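## Task

Move the printed block from the open drawer of the short, narrow three-drawer file cabinet into the open drawer of the wide three-drawer cabinet, and move the cardboard box from the wide cabinet's drawer into the narrow cabinet's drawer. Afterwards close all drawers completely. The cabinets must stay roughly in their original spots, and the task fails if the robot tips over or is left leaning.

## Robot and tools

ROBOT. A wheeled base with a central column, a tilting head and two six-joint arms (left and right), each ending in a two-finger gripper. Folded, as at the start, it is 0.73 m long, 0.62 m wide and 1.88 m tall; its front sits 0.40 m ahead of the column. The base drives forward or backward and turns in place; it cannot move sideways. The hand cannot reach the floor (lowest about 0.47 m up, at 0.3 m ahead).

FRAMES. Base frame: metres, origin on the floor between the drive wheels under the column, x forward, y left, z up. left_hand and right_hand are reported in it: the point between the fingers (tips reach 8 mm further), plus quat_wxyz, which rotates (0,0,1) onto the finger direction; the hand's y axis runs along the opening. Odometry frame: the base frame as it was when the scene began; base_odometry gives position there and heading in rad (left positive, -3.142 to 3.142), from wheel turns only, so slip counts as travel.

move. One action per call. Arguments: base, joints, speeds, cameras, blocking.
- base: an object with exactly one key. translate_m is a relative drive in metres, forward positive, -3 to 3. rotate_rad is a relative in-place turn in radians, counter-clockwise from above (left) positive, -3.2 to 3.2. Both are offsets counted from the base's position in the last reported state.
- joints: one object for both arms and the head, keyed by joint name, each value an absolute target. Names and ranges: head_tilt_rad -0.61 to 1.308 (0 level, positive looks down); left_joint1_rad and right_joint1_rad -2.879 to 2.879; joint2 0 to 3.141; joint3 0 to 3.019; joint4 -1.692 to 1.57; joint5 -1.57 to 1.57 (positive swings the hand to the robot's right); joint6 -2.094 to 2.094 (positive rolls clockwise seen from behind the hand); left_gripper_m and right_gripper_m 0 (shut) to 0.093 m fingertip gap. Unnamed joints keep their previous targets.
- speeds: optional caps for this action only: translate_m 0.05 to 0.8 m/s, rotate_rad 0.1 to 1 rad/s (the maximum is the default).
- cameras: list from cam_head_left, cam_head_right, cam_left_wrist, cam_right_wrist, nav_camera, all; omitted or null means all, [] means none.
- blocking: true/omitted returns when everything has stopped; false returns within about 0.5 s while motion continues, and a later move overrides only the parts it names.
A call with no action just reports state and images. Out-of-range values are refused; unknown keys make the call invalid. A refused call, or an unrequested stop, cancels the rest of that reply's move, wait and finished_scene calls.

ARM GEOMETRY. With joint1 at -1.57 (left) or 1.57 (right) and joints 5, 6 at 0, the arm lies in a vertical plane pointing ahead, 0.23 m beside the column. Let a = j2 - 0.35, b = 1.05 + j2 - j3, c = b - j4. Hand ahead = 0.12 + 0.39 sin a + 0.38 cos b + 0.25 cos c; up = 1.46 + 0.39 cos a - 0.38 sin b - 0.25 sin c. Example: j2, j3, j4 = 0.93, 0.78, 0.14 gives 0.60 m ahead, 1.21 m up. Real hands often land up to about 7 cm lower and nearer (more with heavy loads). Comfortable carrying with fingers pointing down: up to 2 kg within 0.55 m ahead at 0.65 to 1.25 m height; light items (0.3 kg) out to 0.6 m. Tiny target changes (under about 0.03 rad, 0.08 for joints 2 and 3) may not move anything yet read done. Approach contact in steps near 0.05 rad.

GRIPPER. Fingers 7 cm long; outer span is about 1 cm over the reading at the tips, 5 cm at the base. A reading that stays at least 0.003 m above its target means something is held. To release, command well above the reading.

OTHER TOOLS. wait(seconds 0 to 10, cameras) lets time pass and reports. stop(cameras) brakes all running motions. zoom_image(camera, region [x0,y0,x1,y1] pixels, at most 504 by 504) enlarges part of a camera's latest image. read_manual(section "licences") returns licence text only. finished_scene(scene = current scene number) ends the scene irreversibly; leave it finished with the goal holding on its own.

RESULT LINES. move: done or the worst status. base_status / joint_status: moving, done, off_target (rested away from target), contact_stop (base wheel stalled; back off 0.05 m first), time_out, stopped, not_followed (safety check withheld arm targets: back each moved joint off by 0.05 rad or more), limit_stop_at_motor_heat. on_its_own lists unrequested activity ("held at" is a target). turned_by_wheels vs turned_by_imu disagreeing by over about 4% and 0.05 rad signals a collision or slip. base_tilt in degrees (forward, right). motor_effort in percent per wheel, peak in brackets; wheel_motors_off is 1 during a 2 s overload cutoff. Joint torques in N m; Motor temperatures per arm joint plus gripper; MOTOR HOT at 85 °C, arm drops at 100 °C. pictures names image order; scene_time counts elapsed time, including thinking.

AVOID. Arms touching or squeezing each other (can end the scene). Arms pushing into fixed things for long (overheating; to relieve, resend the reported joint positions). Dropping or releasing moving objects, especially the mug; slamming drawers; shoving cabinets; base pressing against furniture (overload); anything lifting a wheel or tilting the robot. Table edges 0.30 to 1.20 m high can pass over the base and strike the column.

Each tool is called as name(argument=value, ...), one argument or row to a line, values as JSON.

## Session

move(
)

Scene clock: 0.00 s.
Joint torques (N m): no reading
Motor temperatures (°C): left_arm=[28 25 24 23 26 23 26] | right_arm=[28 24 27 29 24 26 24]
Heat: left arm: hottest waist 28 °C; right arm: hottest wrist pitch 29 °C.
base_odometry: x=+0.000 y=+0.000 heading=+0.000
turned_by_wheels: +0.000
turned_by_imu: +0.000
base_tilt: forward=-0.4 right=-0.3
base_status: not commanded
joint_positions: head_tilt_rad=+0.877 left_joint1_rad=-1.587 left_joint2_rad=+0.871 left_joint3_rad=+0.385 left_joint4_rad=-0.990 left_joint5_rad=+0.029 left_joint6_rad=+0.038 left_gripper_m=+0.09396 right_joint1_rad=+1.562 right_joint2_rad=+0.867 right_joint3_rad=+0.375 right_joint4_rad=-0.925 right_joint5_rad=-0.042 right_joint6_rad=+0.016 right_gripper_m=+0.09396
joint_status: not commanded
wheel_motors_off: 0
motor_effort: left_wheel=+5 right_wheel=-1
left_hand: x=+0.1308 y=+0.2165 z=+1.2652 quat_wxyz=(+0.458, -0.017, -0.889, +0.026) (m; base frame)
right_hand: x=+0.1363 y=-0.2199 z=+1.2541 quat_wxyz=(+0.432, -0.020, -0.902, -0.013) (m; base frame)
pictures: cam_head_left, cam_head_right, cam_left_wrist, cam_right_wrist, nav_camera
camera_calibration:
cam_left_wrist: T_world_to_cam=[[0.0155927, -0.997998, 0.0612981, 0.134482], [-0.00873242, 0.0611673, 0.998089, -1.26792], [-0.99984, -0.0160982, -0.00776117, 0.269512], [0, 0, 0, 1]] pos_world=[0.2563, 0.216106, 1.25934]
cam_right_wrist: T_world_to_cam=[[-0.0453833, -0.998954, -0.0055809, -0.208178], [-0.0657348, -0.00258825, 0.997834, -1.2367], [-0.996805, 0.0456519, -0.0655486, 0.351085], [0, 0, 0, 1]] pos_world=[0.259221, -0.227189, 1.25587]

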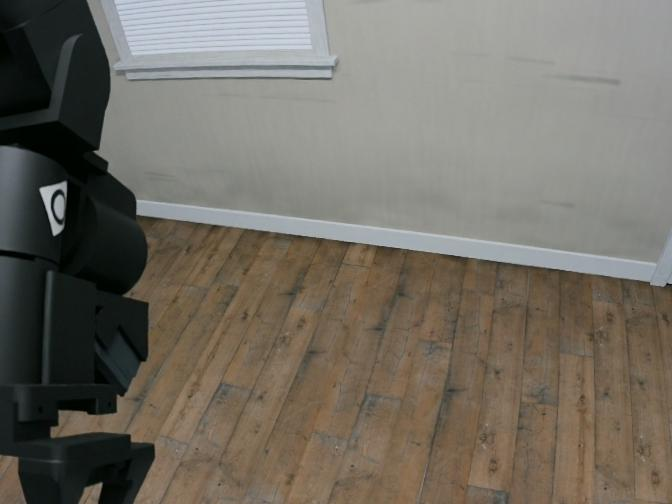

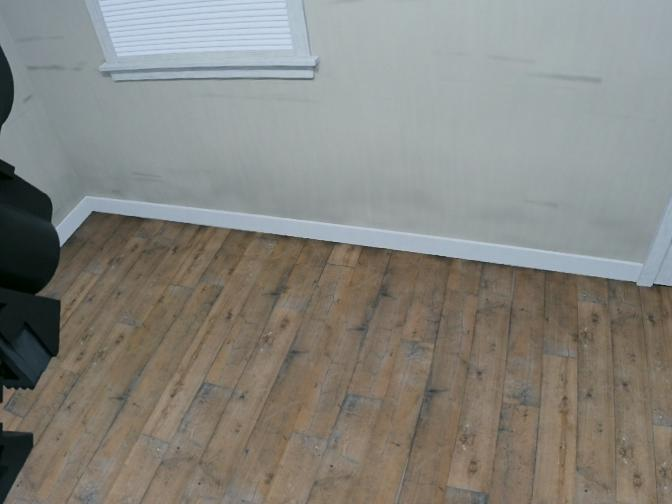

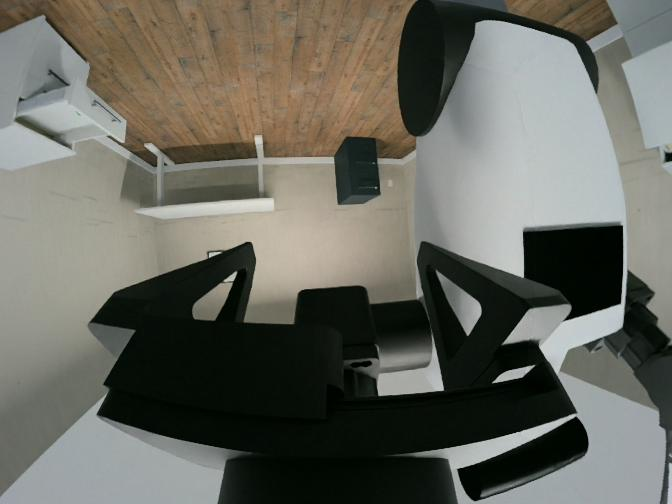

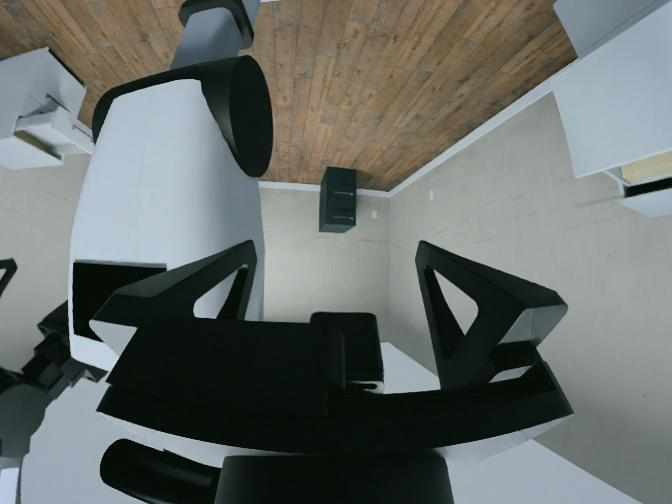

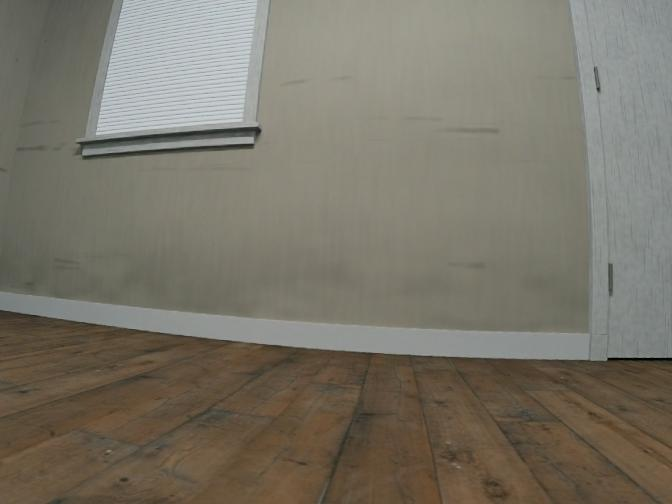

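move(
  base={"rotate_rad": 1.9},
  joints={"head_tilt_rad": 0.4},
  cameras=["cam_head_right","nav_camera"],
)

move(
  base={"rotate_rad": 2.0},
  cameras=["cam_head_right","nav_camera"],
)

Scene clock: 11.40 s.
Joint torques (N m): left_arm=[1.32 -6.07 -1.72 -0.88 0.07 0] | right_arm=[0.79 -6.12 -0.72 -1.21 -0.1 -0.12]
Motor temperatures (°C): left_arm=[28 26 24 23 26 23 25] | right_arm=[28 24 27 29 24 26 24]
Heat: left arm: hottest waist 28 °C; right arm: hottest wrist pitch 29 °C.
move: done
base_odometry: x=+0.000 y=+0.000 heading=+1.900
turned_by_wheels: +1.900
turned_by_imu: +1.842
base_tilt: forward=-0.4 right=-0.3
base_status: done
joint_positions: head_tilt_rad=+0.419 left_joint1_rad=-1.587 left_joint2_rad=+0.871 left_joint3_rad=+0.385 left_joint4_rad=-0.990 left_joint5_rad=+0.029 left_joint6_rad=+0.038 left_gripper_m=+0.09397 right_joint1_rad=+1.562 right_joint2_rad=+0.867 right_joint3_rad=+0.375 right_joint4_rad=-0.925 right_joint5_rad=-0.042 right_joint6_rad=+0.016 right_gripper_m=+0.09397
joint_status: all done
wheel_motors_off: 0
motor_effort: left_wheel=-1(56) right_wheel=+0(32)
left_hand: x=+0.1308 y=+0.2165 z=+1.2652 quat_wxyz=(+0.458, -0.017, -0.889, +0.026) (m; base frame)
right_hand: x=+0.1363 y=-0.2199 z=+1.2541 quat_wxyz=(+0.432, -0.020, -0.902, -0.013) (m; base frame)
pictures: cam_head_right, nav_camera
camera_calibration:
cam_head_right: T_world_to_cam=[[0.125267, -0.990195, -0.0618226, 0.0473035], [-0.320986, 0.0185126, -0.946903, 1.47108], [0.938763, 0.13846, -0.31552, 0.358043], [0, 0, 0, 1]] pos_world=[0.130154, -0.0299684, 1.50887]

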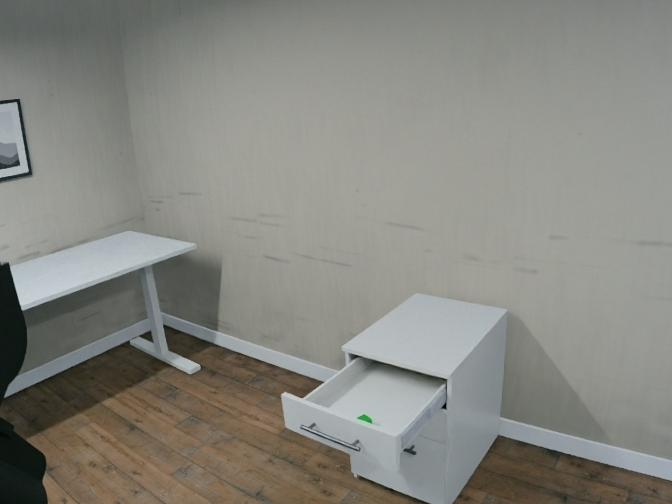

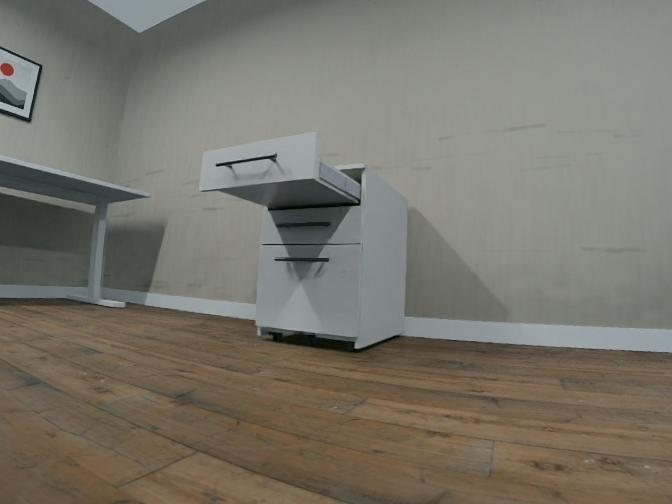

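Scene clock: 14.70 s.
Joint torques (N m): left_arm=[1.32 -6.07 -1.72 -0.87 0.07 0] | right_arm=[0.85 -5.83 -0.76 -1.26 -0.12 -0.09]
Motor temperatures (°C): left_arm=[28 26 24 23 26 23 25] | right_arm=[28 24 27 29 24 26 24]
Heat: left arm: hottest waist 28 °C; right arm: hottest wrist pitch 29 °C.
move: done
base_odometry: x=+0.000 y=+0.000 heading=-2.384
turned_by_wheels: +1.999
turned_by_imu: +1.945
base_tilt: forward=-0.4 right=-0.3
base_status: done
joint_positions: head_tilt_rad=+0.419 left_joint1_rad=-1.587 left_joint2_rad=+0.871 left_joint3_rad=+0.385 left_joint4_rad=-0.990 left_joint5_rad=+0.029 left_joint6_rad=+0.038 left_gripper_m=+0.09398 right_joint1_rad=+1.562 right_joint2_rad=+0.867 right_joint3_rad=+0.375 right_joint4_rad=-0.925 right_joint5_rad=-0.042 right_joint6_rad=+0.016 right_gripper_m=+0.09398
joint_status: not commanded
wheel_motors_off: 0
motor_effort: left_wheel=+0(33) right_wheel=+1(27)
left_hand: x=+0.1308 y=+0.2165 z=+1.2652 quat_wxyz=(+0.458, -0.017, -0.889, +0.026) (m; base frame)
right_hand: x=+0.1363 y=-0.2200 z=+1.2541 quat_wxyz=(+0.432, -0.020, -0.902, -0.013) (m; base frame)
pictures: cam_head_right, nav_camera
camera_calibration:
cam_head_right: T_world_to_cam=[[0.125256, -0.990197, -0.0618187, 0.047299], [-0.320957, 0.0185166, -0.946913, 1.47109], [0.938774, 0.138448, -0.315491, 0.357998], [0, 0, 0, 1]] pos_world=[0.130154, -0.0299685, 1.50887]

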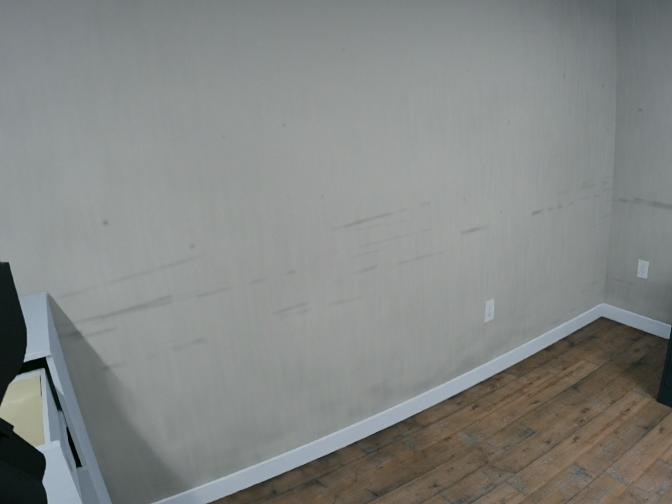

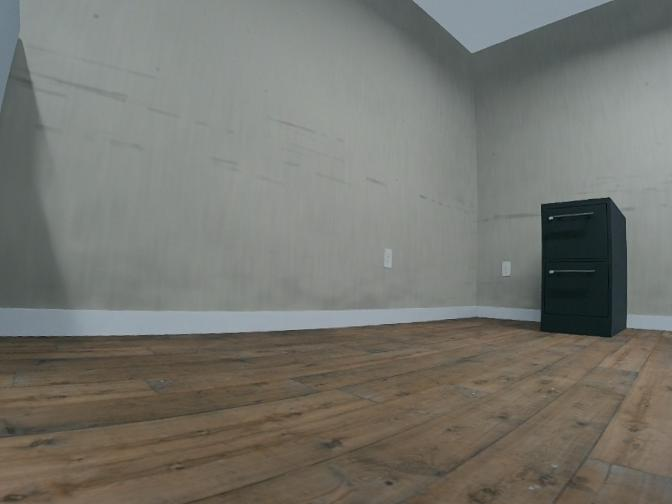

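move(
  base={"rotate_rad": 0.7},
)

Scene clock: 22.63 s.
Joint torques (N m): left_arm=[1.32 -6.07 -1.73 -0.88 0.07 0] | right_arm=[1.03 -5.95 -0.73 -1.28 -0.14 -0.12]
Motor temperatures (°C): left_arm=[28 26 24 23 26 23 25] | right_arm=[28 24 27 29 24 26 23]
Heat: left arm: hottest waist 28 °C; right arm: hottest wrist pitch 29 °C.
move: done
base_odometry: x=+0.000 y=+0.000 heading=-1.685
turned_by_wheels: +0.700
turned_by_imu: +0.681
base_tilt: forward=-0.4 right=-0.3
base_status: done
joint_positions: head_tilt_rad=+0.419 left_joint1_rad=-1.587 left_joint2_rad=+0.871 left_joint3_rad=+0.385 left_joint4_rad=-0.990 left_joint5_rad=+0.029 left_joint6_rad=+0.038 left_gripper_m=+0.09398 right_joint1_rad=+1.562 right_joint2_rad=+0.867 right_joint3_rad=+0.375 right_joint4_rad=-0.925 right_joint5_rad=-0.042 right_joint6_rad=+0.017 right_gripper_m=+0.09398
joint_status: not commanded
wheel_motors_off: 0
motor_effort: left_wheel=-1(33) right_wheel=+0(27)
left_hand: x=+0.1308 y=+0.2165 z=+1.2652 quat_wxyz=(+0.458, -0.017, -0.889, +0.026) (m; base frame)
right_hand: x=+0.1363 y=-0.2200 z=+1.2541 quat_wxyz=(+0.432, -0.020, -0.902, -0.013) (m; base frame)
pictures: cam_head_left, cam_head_right, cam_left_wrist, cam_right_wrist, nav_camera
camera_calibration:
cam_head_left: T_world_to_cam=[[0.105531, -0.992466, -0.0622418, 0.11867], [-0.311171, 0.0264899, -0.949985, 1.47115], [0.944476, 0.119621, -0.306032, 0.34477], [0, 0, 0, 1]] pos_world=[0.11963, 0.0375635, 1.51047]
cam_head_right: T_world_to_cam=[[0.125266, -0.990196, -0.061809, 0.0472832], [-0.320867, 0.0185177, -0.946943, 1.47113], [0.938804, 0.138452, -0.315401, 0.357858], [0, 0, 0, 1]] pos_world=[0.130154, -0.0299685, 1.50887]
cam_left_wrist: T_world_to_cam=[[0.0155927, -0.997998, 0.0612981, 0.134482], [-0.00873242, 0.0611673, 0.998089, -1.26792], [-0.99984, -0.0160982, -0.00776117, 0.269512], [0, 0, 0, 1]] pos_world=[0.2563, 0.216106, 1.25934]
cam_right_wrist: T_world_to_cam=[[-0.0453097, -0.99896, -0.00507245, -0.208937], [-0.0657117, -0.00208627, 0.997836, -1.2366], [-0.996809, 0.045545, -0.0655489, 0.351067], [0, 0, 0, 1]] pos_world=[0.259221, -0.227289, 1.25587]

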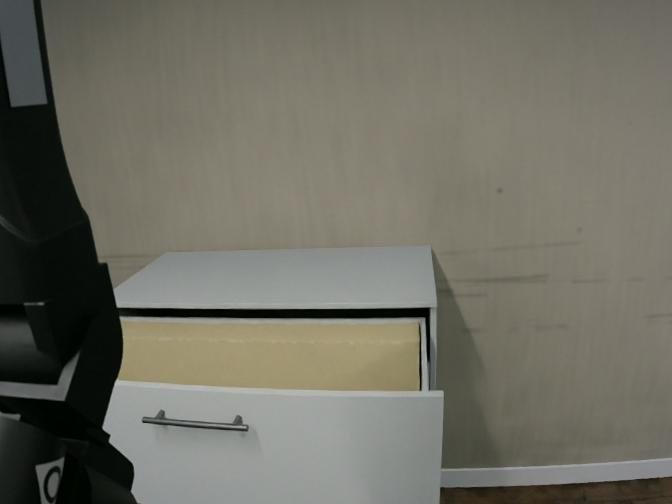

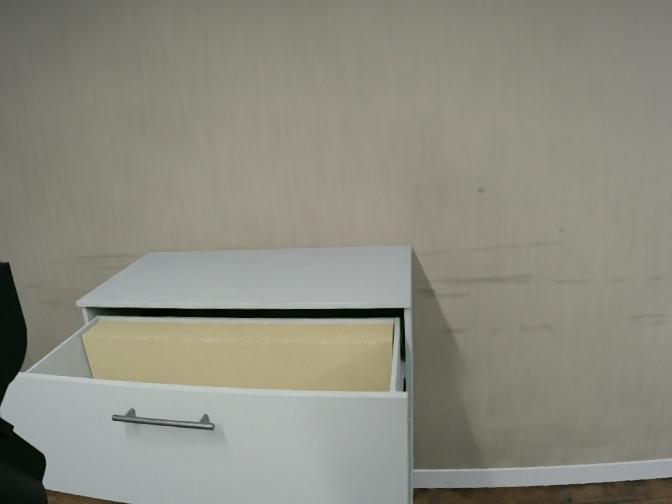

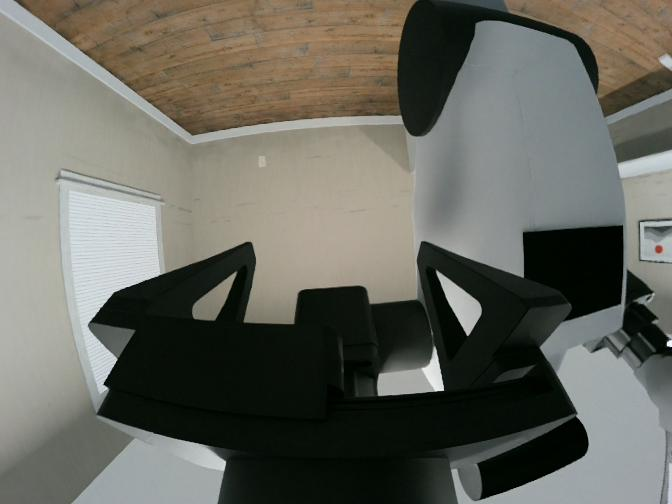

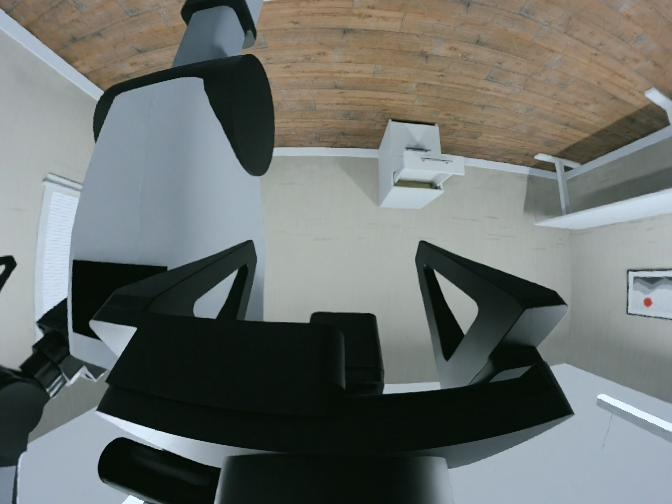

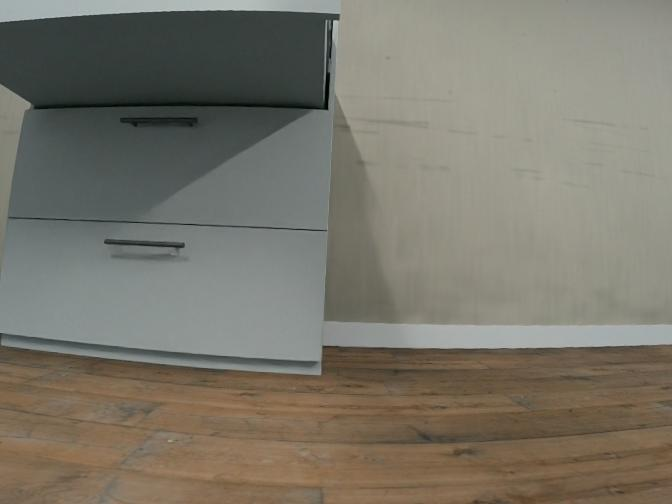

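move(
  joints={"head_tilt_rad": 0.85},
  base={"rotate_rad": 0.25},
)

Scene clock: 38.47 s.
Joint torques (N m): left_arm=[1.32 -6.07 -1.72 -0.87 0.07 0] | right_arm=[0.97 -5.95 -0.73 -1.18 -0.15 -0.11]
Motor temperatures (°C): left_arm=[28 26 24 23 26 23 25] | right_arm=[28 24 27 29 24 26 23]
Heat: left arm: hottest waist 28 °C; right arm: hottest wrist pitch 29 °C.
move: done
base_odometry: x=+0.000 y=+0.000 heading=-1.435
turned_by_wheels: +0.249
turned_by_imu: +0.243
base_tilt: forward=-0.4 right=-0.3
base_status: done
joint_positions: head_tilt_rad=+0.851 left_joint1_rad=-1.587 left_joint2_rad=+0.871 left_joint3_rad=+0.385 left_joint4_rad=-0.990 left_joint5_rad=+0.029 left_joint6_rad=+0.038 left_gripper_m=+0.09398 right_joint1_rad=+1.562 right_joint2_rad=+0.867 right_joint3_rad=+0.375 right_joint4_rad=-0.925 right_joint5_rad=-0.041 right_joint6_rad=+0.017 right_gripper_m=+0.09399
joint_status: all done
wheel_motors_off: 0
motor_effort: left_wheel=-1(35) right_wheel=+1(29)
left_hand: x=+0.1308 y=+0.2165 z=+1.2652 quat_wxyz=(+0.458, -0.017, -0.889, +0.026) (m; base frame)
right_hand: x=+0.1363 y=-0.2201 z=+1.2541 quat_wxyz=(+0.432, -0.020, -0.902, -0.013) (m; base frame)
pictures: cam_head_left, cam_head_right, cam_left_wrist, cam_right_wrist, nav_camera
camera_calibration:
cam_head_left: T_world_to_cam=[[0.0697176, -0.992466, -0.100753, 0.179769], [-0.680829, 0.0264814, -0.731963, 1.15385], [0.729116, 0.119626, -0.673854, 0.922001], [0, 0, 0, 1]] pos_world=[0.100798, 0.0375635, 1.48398]
cam_head_right: T_world_to_cam=[[0.0878146, -0.990195, -0.108635, 0.121259], [-0.688356, 0.0185091, -0.725137, 1.14796], [0.720038, 0.138457, -0.679981, 0.93019], [0, 0, 0, 1]] pos_world=[0.109785, -0.0299684, 1.47811]
cam_left_wrist: T_world_to_cam=[[0.0155927, -0.997998, 0.0612981, 0.134482], [-0.00873242, 0.0611673, 0.998089, -1.26792], [-0.99984, -0.0160982, -0.00776117, 0.269512], [0, 0, 0, 1]] pos_world=[0.2563, 0.216106, 1.25934]
cam_right_wrist: T_world_to_cam=[[-0.0450165, -0.998974, -0.00485728, -0.209286], [-0.065697, -0.00189127, 0.997838, -1.23656], [-0.996824, 0.0452383, -0.0655444, 0.350996], [0, 0, 0, 1]] pos_world=[0.259222, -0.227289, 1.25587]

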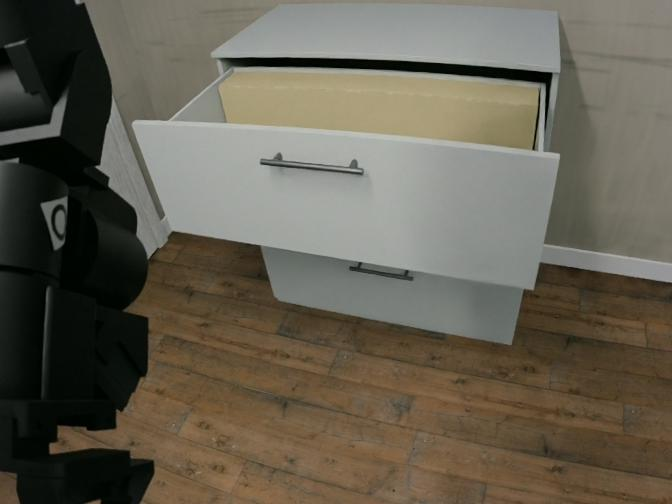

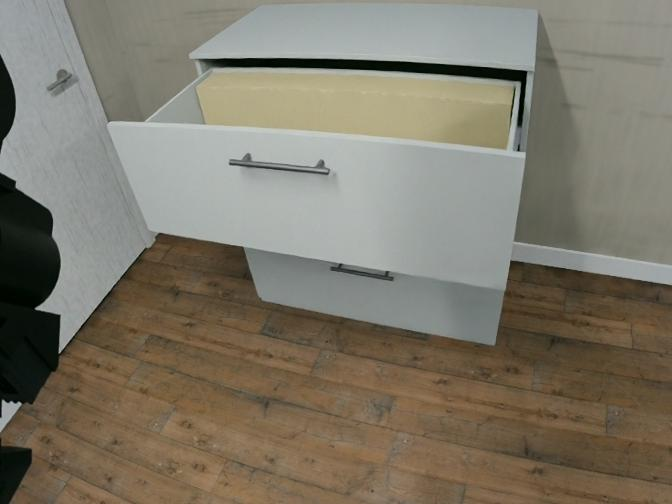

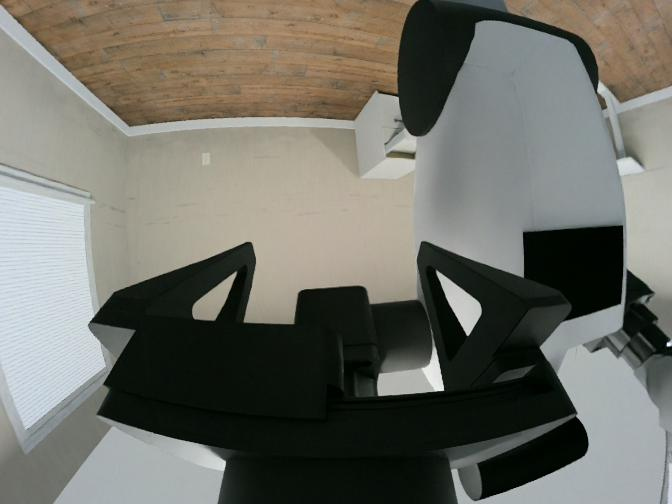

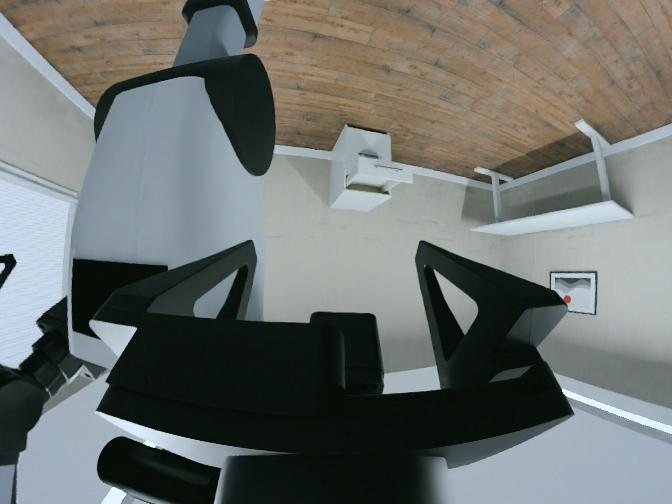

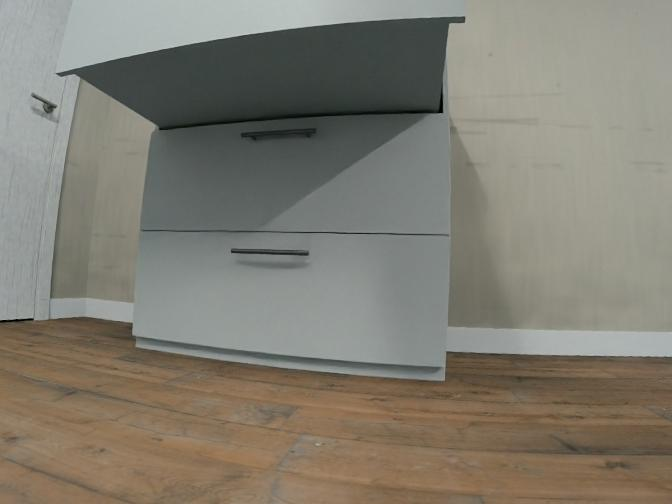

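move(
  joints={"left_joint1_rad": -1.57, "left_joint2_rad": 1.15, "left_joint3_rad": 1.47, "left_joint4_rad": -0.57, "left_joint5_rad": 0, "left_joint6_rad": 0},
  cameras=[],
)

move(
  base={"translate_m": 0.25},
  speeds={"translate_m": 0.2},
  cameras=["cam_head_left","cam_head_right","cam_left_wrist"],
)

Scene clock: 72.17 s.
Joint torques (N m): left_arm=[1.96 -18.78 7.91 1.16 -0.01 -0.08] | right_arm=[0.79 -5.83 -0.68 -1.21 -0.14 -0.11]
Motor temperatures (°C): left_arm=[28 26 24 23 26 23 25] | right_arm=[28 24 27 29 24 26 23]
Heat: left arm: hottest waist 28 °C; right arm: hottest wrist pitch 29 °C.
move: done
base_odometry: x=+0.000 y=+0.000 heading=-1.435
turned_by_wheels: +0.000
turned_by_imu: +0.000
base_tilt: forward=-0.4 right=-0.3
base_status: not commanded
joint_positions: head_tilt_rad=+0.851 left_joint1_rad=-1.577 left_joint2_rad=+1.164 left_joint3_rad=+1.436 left_joint4_rad=-0.570 left_joint5_rad=+0.002 left_joint6_rad=+0.007 left_gripper_m=+0.09398 right_joint1_rad=+1.562 right_joint2_rad=+0.867 right_joint3_rad=+0.375 right_joint4_rad=-0.925 right_joint5_rad=-0.041 right_joint6_rad=+0.017 right_gripper_m=+0.09399
joint_status: all done
wheel_motors_off: 0
motor_effort: left_wheel=-5(6) right_wheel=+4(5)
left_hand: x=+0.7325 y=+0.2212 z=+1.2122 quat_wxyz=(-0.112, -0.005, -0.994, +0.003) (m; base frame)
right_hand: x=+0.1363 y=-0.2201 z=+1.2541 quat_wxyz=(+0.432, -0.020, -0.902, -0.013) (m; base frame)
pictures: none
No camera images: "cameras" was empty.

Scene clock: 74.33 s.
Joint torques (N m): left_arm=[1.96 -18.49 7.99 1.14 -0.01 -0.08] | right_arm=[0.73 -5.89 -0.75 -1.2 -0.14 -0.11]
Motor temperatures (°C): left_arm=[28 27 24 23 26 23 25] | right_arm=[28 24 27 29 24 26 23]
Heat: left arm: hottest waist 28 °C; right arm: hottest wrist pitch 29 °C.
move: done
base_odometry: x=+0.034 y=-0.248 heading=-1.434
turned_by_wheels: +0.001
turned_by_imu: +0.001
base_tilt: forward=-0.5 right=-0.3
base_status: done
joint_positions: head_tilt_rad=+0.852 left_joint1_rad=-1.577 left_joint2_rad=+1.164 left_joint3_rad=+1.437 left_joint4_rad=-0.570 left_joint5_rad=+0.002 left_joint6_rad=+0.007 left_gripper_m=+0.09398 right_joint1_rad=+1.562 right_joint2_rad=+0.867 right_joint3_rad=+0.376 right_joint4_rad=-0.925 right_joint5_rad=-0.041 right_joint6_rad=+0.017 right_gripper_m=+0.09399
joint_status: not commanded
wheel_motors_off: 0
motor_effort: left_wheel=+1(66) right_wheel=-2(55)
left_hand: x=+0.7327 y=+0.2212 z=+1.2123 quat_wxyz=(-0.113, -0.005, -0.994, +0.003) (m; base frame)
right_hand: x=+0.1365 y=-0.2201 z=+1.2541 quat_wxyz=(+0.432, -0.020, -0.902, -0.013) (m; base frame)
pictures: cam_head_left, cam_head_right, cam_left_wrist
camera_calibration:
cam_head_left: T_world_to_cam=[[0.0696287, -0.992466, -0.100811, 0.179854], [-0.681405, 0.0264899, -0.731427, 1.15304], [0.728587, 0.119621, -0.674427, 0.922839], [0, 0, 0, 1]] pos_world=[0.100798, 0.0375635, 1.48389]
cam_head_right: T_world_to_cam=[[0.0877194, -0.990196, -0.108707, 0.121384], [-0.688926, 0.0185177, -0.724595, 1.14715], [0.719504, 0.138452, -0.680547, 0.931155], [0, 0, 0, 1]] pos_world=[0.109686, -0.0299685, 1.47811]
cam_left_wrist: T_world_to_cam=[[-0.00106154, -0.999672, 0.0255929, 0.188856], [-0.9269, 0.0105888, 0.375159, 0.228981], [-0.375307, -0.0233238, -0.926607, 1.52893], [0, 0, 0, 1]] pos_world=[0.78626, 0.22203, 1.32598]

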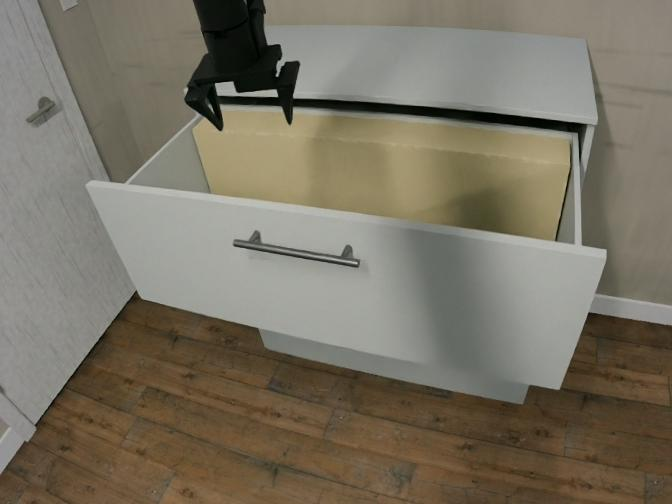

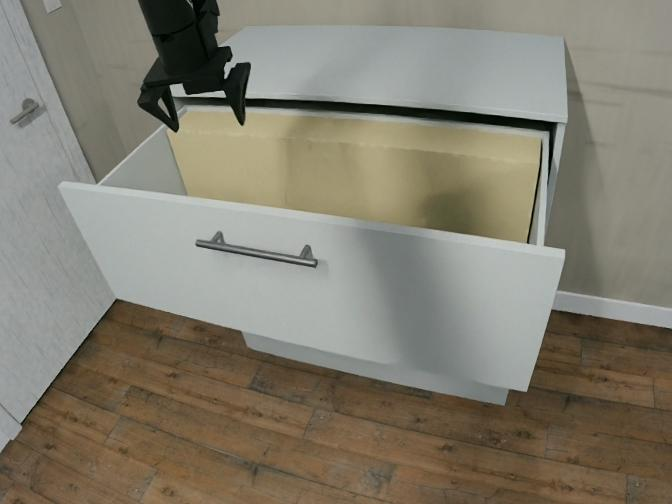

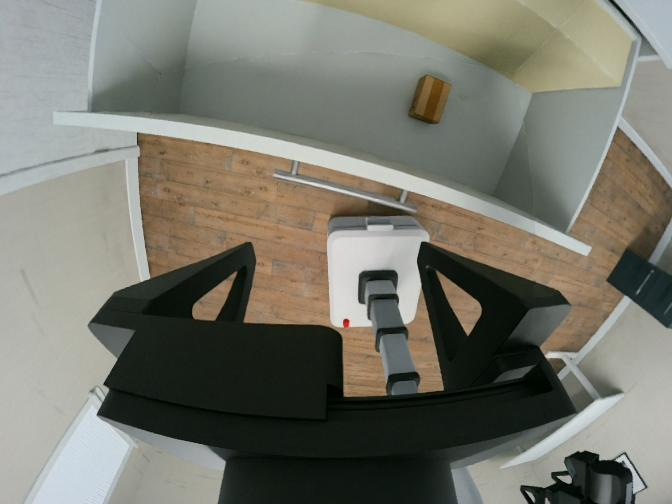

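zoom_image(
  camera="cam_left_wrist",
  region=[360, 40, 500, 145],
)

Scaled by 3.600 from the camera's 672x504 image, which has a finer 960x720 frame.

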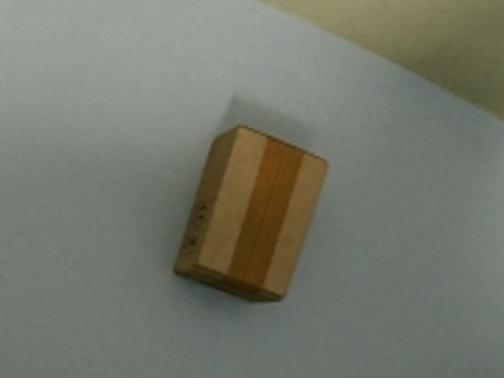

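move(
  base={"rotate_rad": -0.265},
  cameras=[],
)

move(
  base={"translate_m": 0.24},
  speeds={"translate_m": 0.2},
  cameras=["cam_head_left","cam_left_wrist"],
)

Scene clock: 106.23 s.
Joint torques (N m): left_arm=[1.55 -18.43 7.95 1.14 0 -0.07] | right_arm=[0.85 -6.01 -0.79 -1.24 -0.17 -0.12]
Motor temperatures (°C): left_arm=[28 30 27 23 26 23 25] | right_arm=[28 24 27 29 24 26 23]
Heat: left arm: hottest shoulder 30 °C; right arm: hottest wrist pitch 29 °C.
move: done
base_odometry: x=+0.034 y=-0.248 heading=-1.698
turned_by_wheels: -0.264
turned_by_imu: -0.254
base_tilt: forward=-0.4 right=-0.3
base_status: done
joint_positions: head_tilt_rad=+0.852 left_joint1_rad=-1.574 left_joint2_rad=+1.164 left_joint3_rad=+1.437 left_joint4_rad=-0.570 left_joint5_rad=+0.002 left_joint6_rad=+0.007 left_gripper_m=+0.09399 right_joint1_rad=+1.562 right_joint2_rad=+0.867 right_joint3_rad=+0.376 right_joint4_rad=-0.925 right_joint5_rad=-0.040 right_joint6_rad=+0.017 right_gripper_m=+0.09399
joint_status: not commanded
wheel_motors_off: 0
motor_effort: left_wheel=+0(47) right_wheel=-2(49)
left_hand: x=+0.7327 y=+0.2226 z=+1.2123 quat_wxyz=(-0.113, -0.004, -0.994, +0.002) (m; base frame)
right_hand: x=+0.1365 y=-0.2203 z=+1.2541 quat_wxyz=(+0.432, -0.020, -0.902, -0.012) (m; base frame)
pictures: none
No camera images: "cameras" was empty.

Scene clock: 108.33 s.
Joint torques (N m): left_arm=[1.61 -18.61 7.86 1.16 0 -0.08] | right_arm=[0.67 -5.83 -0.77 -1.21 -0.16 -0.11]
Motor temperatures (°C): left_arm=[28 30 27 23 26 23 25] | right_arm=[28 24 27 29 24 26 23]
Heat: left arm: hottest shoulder 30 °C; right arm: hottest wrist pitch 29 °C.
move: done
base_odometry: x=+0.003 y=-0.486 heading=-1.699
turned_by_wheels: -0.001
turned_by_imu: -0.001
base_tilt: forward=-0.4 right=-0.3
base_status: done
joint_positions: head_tilt_rad=+0.852 left_joint1_rad=-1.574 left_joint2_rad=+1.164 left_joint3_rad=+1.438 left_joint4_rad=-0.570 left_joint5_rad=+0.002 left_joint6_rad=+0.007 left_gripper_m=+0.09399 right_joint1_rad=+1.562 right_joint2_rad=+0.867 right_joint3_rad=+0.376 right_joint4_rad=-0.925 right_joint5_rad=-0.040 right_joint6_rad=+0.017 right_gripper_m=+0.09399
joint_status: not commanded
wheel_motors_off: 0
motor_effort: left_wheel=-2(60) right_wheel=+0(53)
left_hand: x=+0.7336 y=+0.2226 z=+1.2129 quat_wxyz=(-0.114, -0.004, -0.994, +0.002) (m; base frame)
right_hand: x=+0.1367 y=-0.2203 z=+1.2540 quat_wxyz=(+0.431, -0.020, -0.902, -0.012) (m; base frame)
pictures: cam_head_left, cam_left_wrist
camera_calibration:
cam_head_left: T_world_to_cam=[[0.0696147, -0.992466, -0.100821, 0.179871], [-0.681509, 0.02649, -0.73133, 1.15291], [0.728491, 0.119622, -0.674531, 0.923003], [0, 0, 0, 1]] pos_world=[0.100798, 0.0375635, 1.48389]
cam_left_wrist: T_world_to_cam=[[0.000215804, -0.999728, 0.0233094, 0.192172], [-0.927647, 0.00850497, 0.373362, 0.232878], [-0.373459, -0.0217035, -0.927393, 1.52913], [0, 0, 0, 1]] pos_world=[0.787055, 0.223327, 1.32668]

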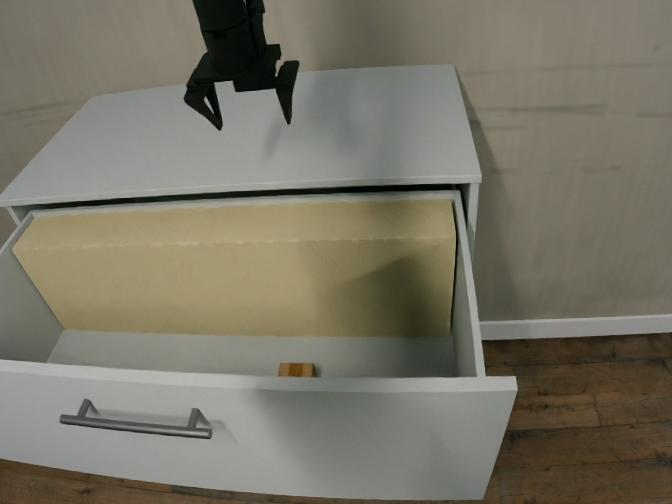

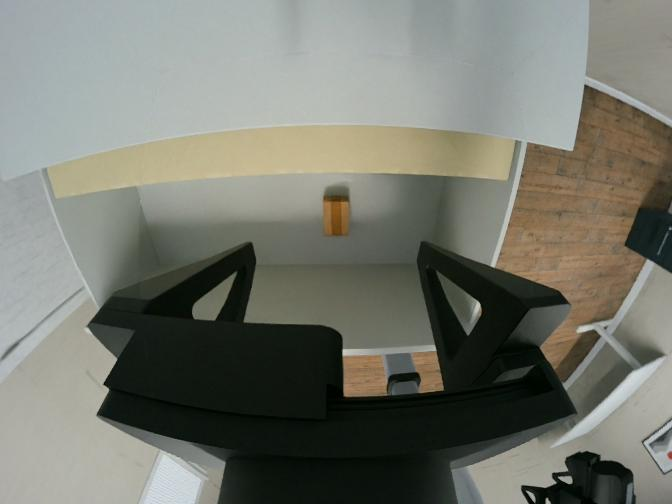

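move(
  joints={"left_joint1_rad": -1.57, "left_joint2_rad": 1.556, "left_joint3_rad": 1.436, "left_joint4_rad": -0.33, "left_joint5_rad": 0, "left_joint6_rad": 0},
  cameras=["cam_left_wrist"],
)

Scene clock: 121.67 s.
Joint torques (N m): left_arm=[1.67 -18.14 3.4 0.92 0 -0.08] | right_arm=[0.79 -5.77 -0.84 -1.17 -0.16 -0.1]
Motor temperatures (°C): left_arm=[28 31 27 23 26 23 25] | right_arm=[28 24 27 28 24 26 23]
Heat: left arm: hottest shoulder 31 °C; right arm: hottest waist 28 °C.
move: done
base_odometry: x=+0.003 y=-0.486 heading=-1.699
turned_by_wheels: +0.000
turned_by_imu: +0.000
base_tilt: forward=-0.4 right=-0.3
base_status: not commanded
joint_positions: head_tilt_rad=+0.852 left_joint1_rad=-1.574 left_joint2_rad=+1.579 left_joint3_rad=+1.419 left_joint4_rad=-0.332 left_joint5_rad=+0.002 left_joint6_rad=+0.007 left_gripper_m=+0.09399 right_joint1_rad=+1.562 right_joint2_rad=+0.867 right_joint3_rad=+0.376 right_joint4_rad=-0.925 right_joint5_rad=-0.040 right_joint6_rad=+0.017 right_gripper_m=+0.09399
joint_status: all done
wheel_motors_off: 0
motor_effort: left_wheel=-3(3) right_wheel=+2(3)
left_hand: x=+0.6302 y=+0.2221 z=+0.9809 quat_wxyz=(-0.015, -0.004, -1.000, +0.002) (m; base frame)
right_hand: x=+0.1367 y=-0.2203 z=+1.2540 quat_wxyz=(+0.431, -0.020, -0.902, -0.012) (m; base frame)
pictures: cam_left_wrist
camera_calibration:
cam_left_wrist: T_world_to_cam=[[0.00418706, -0.999738, 0.0224857, 0.195388], [-0.836705, 0.00881176, 0.547583, -0.00469332], [-0.547638, -0.0211067, -0.836449, 1.29569], [0, 0, 0, 1]] pos_world=[0.704825, 0.222726, 1.08196]

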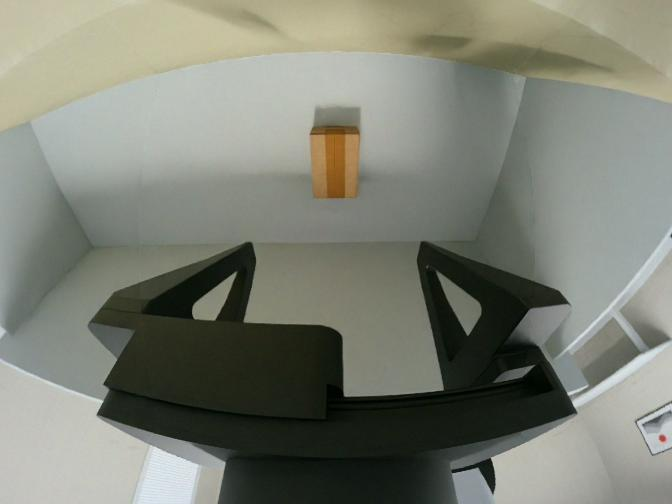

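move(
  joints={"left_joint2_rad": 2.03, "left_joint3_rad": 1.82, "left_joint4_rad": -0.23},
  cameras=["cam_left_wrist"],
)

Scene clock: 138.80 s.
Joint torques (N m): left_arm=[1.61 -9.99 2.89 0.17 -0.03 -0.07] | right_arm=[0.79 -5.71 -0.72 -1.24 -0.16 -0.11]
Motor temperatures (°C): left_arm=[28 30 27 23 26 23 25] | right_arm=[28 24 27 28 24 25 23]
Heat: left arm: hottest shoulder 30 °C; right arm: hottest waist 28 °C.
move: done
base_odometry: x=+0.003 y=-0.486 heading=-1.699
turned_by_wheels: +0.000
turned_by_imu: +0.000
base_tilt: forward=-0.4 right=-0.3
base_status: not commanded
joint_positions: head_tilt_rad=+0.853 left_joint1_rad=-1.573 left_joint2_rad=+1.908 left_joint3_rad=+1.824 left_joint4_rad=-0.201 left_joint5_rad=+0.002 left_joint6_rad=+0.006 left_gripper_m=+0.09399 right_joint1_rad=+1.562 right_joint2_rad=+0.866 right_joint3_rad=+0.376 right_joint4_rad=-0.925 right_joint5_rad=-0.040 right_joint6_rad=+0.017 right_gripper_m=+0.09399
joint_status: all done
wheel_motors_off: 0
motor_effort: left_wheel=+1(14) right_wheel=+3(16)
left_hand: x=+0.7290 y=+0.2222 z=+0.8749 quat_wxyz=(-0.119, -0.004, -0.993, +0.002) (m; base frame)
right_hand: x=+0.1367 y=-0.2203 z=+1.2541 quat_wxyz=(+0.431, -0.020, -0.902, -0.012) (m; base frame)
pictures: cam_left_wrist
camera_calibration:
cam_left_wrist: T_world_to_cam=[[0.00129474, -0.99972, 0.0236421, 0.198568], [-0.931441, 0.0073975, 0.363817, 0.366046], [-0.36389, -0.0224923, -0.93117, 1.21037], [0, 0, 0, 1]] pos_world=[0.781134, 0.223029, 0.989191]

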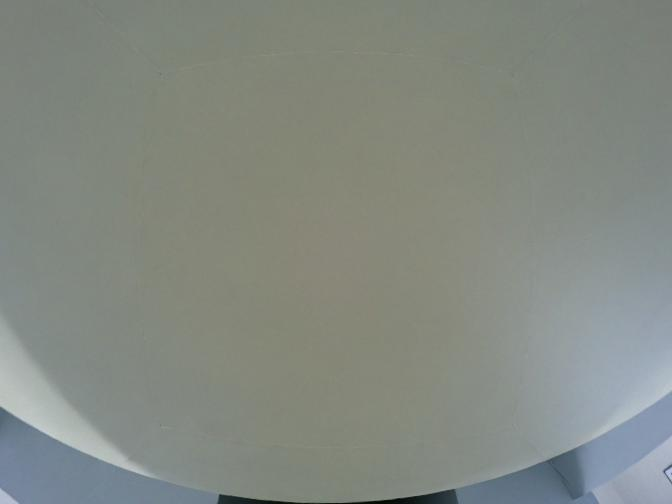

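move(
  base={"translate_m": -0.08},
  speeds={"translate_m": 0.05},
  cameras=["cam_left_wrist","cam_head_left"],
)

Scene clock: 162.13 s.
Joint torques (N m): left_arm=[1.61 -17.85 2.32 0.8 -0.03 -0.07] | right_arm=[0.79 -5.77 -0.72 -1.24 -0.15 -0.12]
Motor temperatures (°C): left_arm=[28 30 26 23 26 23 25] | right_arm=[28 24 27 28 24 25 23]
Heat: left arm: hottest shoulder 30 °C; right arm: hottest waist 28 °C.
move: done
base_odometry: x=+0.013 y=-0.407 heading=-1.698
turned_by_wheels: +0.001
turned_by_imu: +0.001
base_tilt: forward=-0.4 right=-0.3
base_status: done
joint_positions: head_tilt_rad=+0.853 left_joint1_rad=-1.573 left_joint2_rad=+2.047 left_joint3_rad=+1.811 left_joint4_rad=-0.228 left_joint5_rad=+0.002 left_joint6_rad=+0.006 left_gripper_m=+0.09399 right_joint1_rad=+1.562 right_joint2_rad=+0.866 right_joint3_rad=+0.375 right_joint4_rad=-0.925 right_joint5_rad=-0.040 right_joint6_rad=+0.017 right_gripper_m=+0.09399
joint_status: not commanded
wheel_motors_off: 0
motor_effort: left_wheel=+1(50) right_wheel=-1(33)
left_hand: x=+0.6279 y=+0.2221 z=+0.7943 quat_wxyz=(-0.029, -0.004, -1.000, +0.002) (m; base frame)
right_hand: x=+0.1365 y=-0.2203 z=+1.2542 quat_wxyz=(+0.431, -0.020, -0.902, -0.012) (m; base frame)
pictures: cam_head_left, cam_left_wrist
camera_calibration:
cam_head_left: T_world_to_cam=[[0.0696017, -0.992465, -0.100841, 0.179901], [-0.681664, 0.0264882, -0.731186, 1.15271], [0.728348, 0.119631, -0.674684, 0.923244], [0, 0, 0, 1]] pos_world=[0.100798, 0.0375635, 1.48389]
cam_left_wrist: T_world_to_cam=[[0.00516118, -0.999725, 0.0228851, 0.198717], [-0.85164, 0.00760004, 0.524071, 0.123741], [-0.524101, -0.0221947, -0.851367, 1.13569], [0, 0, 0, 1]] pos_world=[0.699574, 0.222928, 0.897492]

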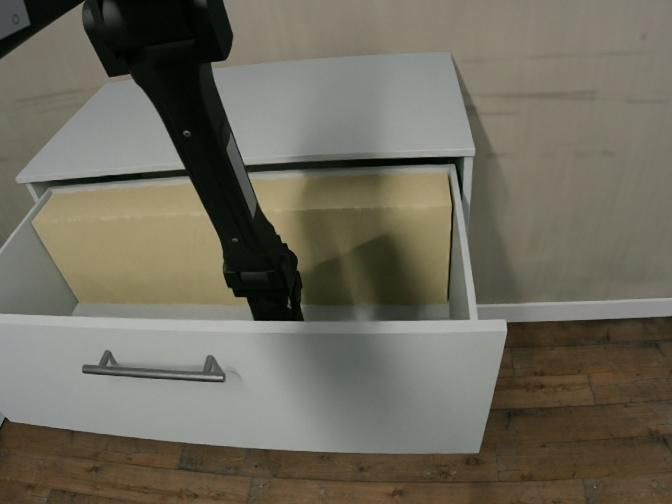

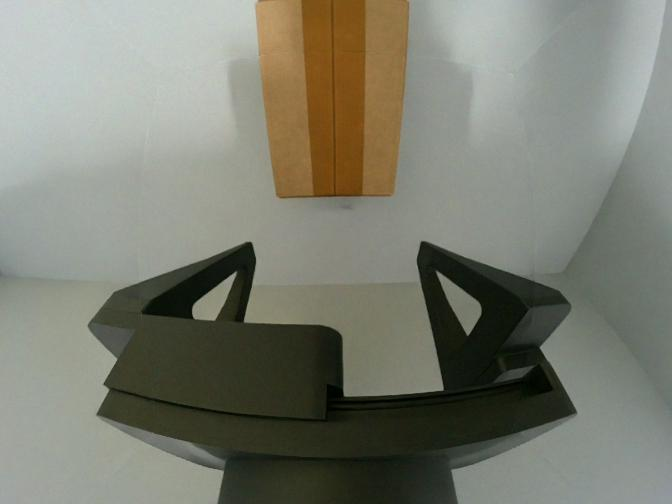

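move(
  base={"translate_m": 0.062},
  speeds={"translate_m": 0.05},
  cameras=["cam_left_wrist"],
)

Scene clock: 188.97 s.
Joint torques (N m): left_arm=[1.61 -17.67 2.37 0.84 -0.03 -0.07] | right_arm=[0.85 -5.71 -0.65 -1.21 -0.17 -0.11]
Motor temperatures (°C): left_arm=[28 30 25 23 26 23 25] | right_arm=[28 24 27 28 24 25 23]
Heat: left arm: hottest shoulder 30 °C; right arm: hottest waist 28 °C.
move: done
base_odometry: x=+0.006 y=-0.468 heading=-1.699
turned_by_wheels: -0.001
turned_by_imu: -0.001
base_tilt: forward=-0.4 right=-0.3
base_status: done
joint_positions: head_tilt_rad=+0.853 left_joint1_rad=-1.573 left_joint2_rad=+2.047 left_joint3_rad=+1.811 left_joint4_rad=-0.228 left_joint5_rad=+0.002 left_joint6_rad=+0.006 left_gripper_m=+0.09399 right_joint1_rad=+1.562 right_joint2_rad=+0.866 right_joint3_rad=+0.375 right_joint4_rad=-0.925 right_joint5_rad=-0.040 right_joint6_rad=+0.017 right_gripper_m=+0.09399
joint_status: not commanded
wheel_motors_off: 0
motor_effort: left_wheel=-1(44) right_wheel=+0(33)
left_hand: x=+0.6284 y=+0.2221 z=+0.7947 quat_wxyz=(-0.030, -0.004, -1.000, +0.002) (m; base frame)
right_hand: x=+0.1361 y=-0.2203 z=+1.2543 quat_wxyz=(+0.432, -0.020, -0.902, -0.012) (m; base frame)
pictures: cam_left_wrist
camera_calibration:
cam_left_wrist: T_world_to_cam=[[0.00514414, -0.999725, 0.0228891, 0.198714], [-0.852018, 0.00760064, 0.523457, 0.124771], [-0.523487, -0.0221946, -0.851744, 1.1362], [0, 0, 0, 1]] pos_world=[0.700073, 0.222928, 0.897893]

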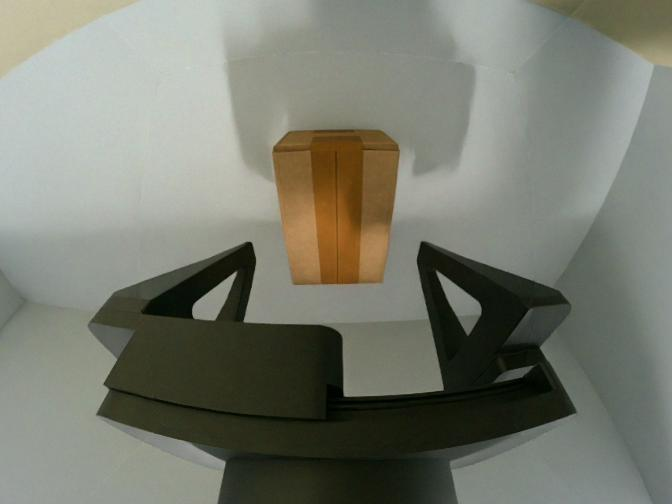

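move(
  joints={"left_joint2_rad": 2.12, "left_joint3_rad": 1.88, "left_joint4_rad": -0.25},
  cameras=["cam_left_wrist"],
)

Scene clock: 202.70 s.
Joint torques (N m): left_arm=[1.67 -15.5 2.1 0.62 -0.03 -0.07] | right_arm=[0.79 -5.77 -0.7 -1.28 -0.16 -0.11]
Motor temperatures (°C): left_arm=[28 30 25 23 26 23 25] | right_arm=[28 24 27 28 24 25 23]
Heat: left arm: hottest shoulder 30 °C; right arm: hottest waist 28 °C.
move: done
base_odometry: x=+0.006 y=-0.468 heading=-1.699
turned_by_wheels: +0.000
turned_by_imu: +0.000
base_tilt: forward=-0.4 right=-0.3
base_status: not commanded
joint_positions: head_tilt_rad=+0.853 left_joint1_rad=-1.573 left_joint2_rad=+2.107 left_joint3_rad=+1.874 left_joint4_rad=-0.244 left_joint5_rad=+0.002 left_joint6_rad=+0.006 left_gripper_m=+0.09399 right_joint1_rad=+1.562 right_joint2_rad=+0.866 right_joint3_rad=+0.375 right_joint4_rad=-0.925 right_joint5_rad=-0.040 right_joint6_rad=+0.017 right_gripper_m=+0.09399
joint_status: all done
wheel_motors_off: 0
motor_effort: left_wheel=-1(1) right_wheel=+0(2)
left_hand: x=+0.6227 y=+0.2221 z=+0.7720 quat_wxyz=(-0.023, -0.004, -1.000, +0.002) (m; base frame)
right_hand: x=+0.1361 y=-0.2203 z=+1.2543 quat_wxyz=(+0.432, -0.020, -0.902, -0.012) (m; base frame)
pictures: cam_left_wrist
camera_calibration:
cam_left_wrist: T_world_to_cam=[[0.00537747, -0.999727, 0.022738, 0.199147], [-0.845387, 0.00760042, 0.534101, 0.119486], [-0.534128, -0.0220945, -0.845115, 1.11538], [0, 0, 0, 1]] pos_world=[0.695695, 0.222828, 0.874277]

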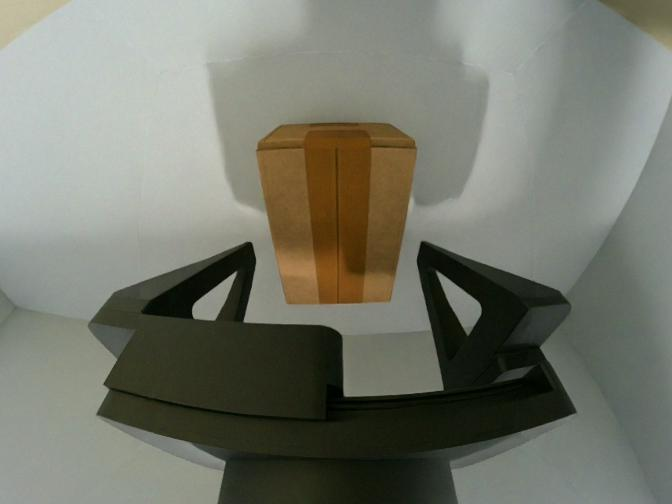

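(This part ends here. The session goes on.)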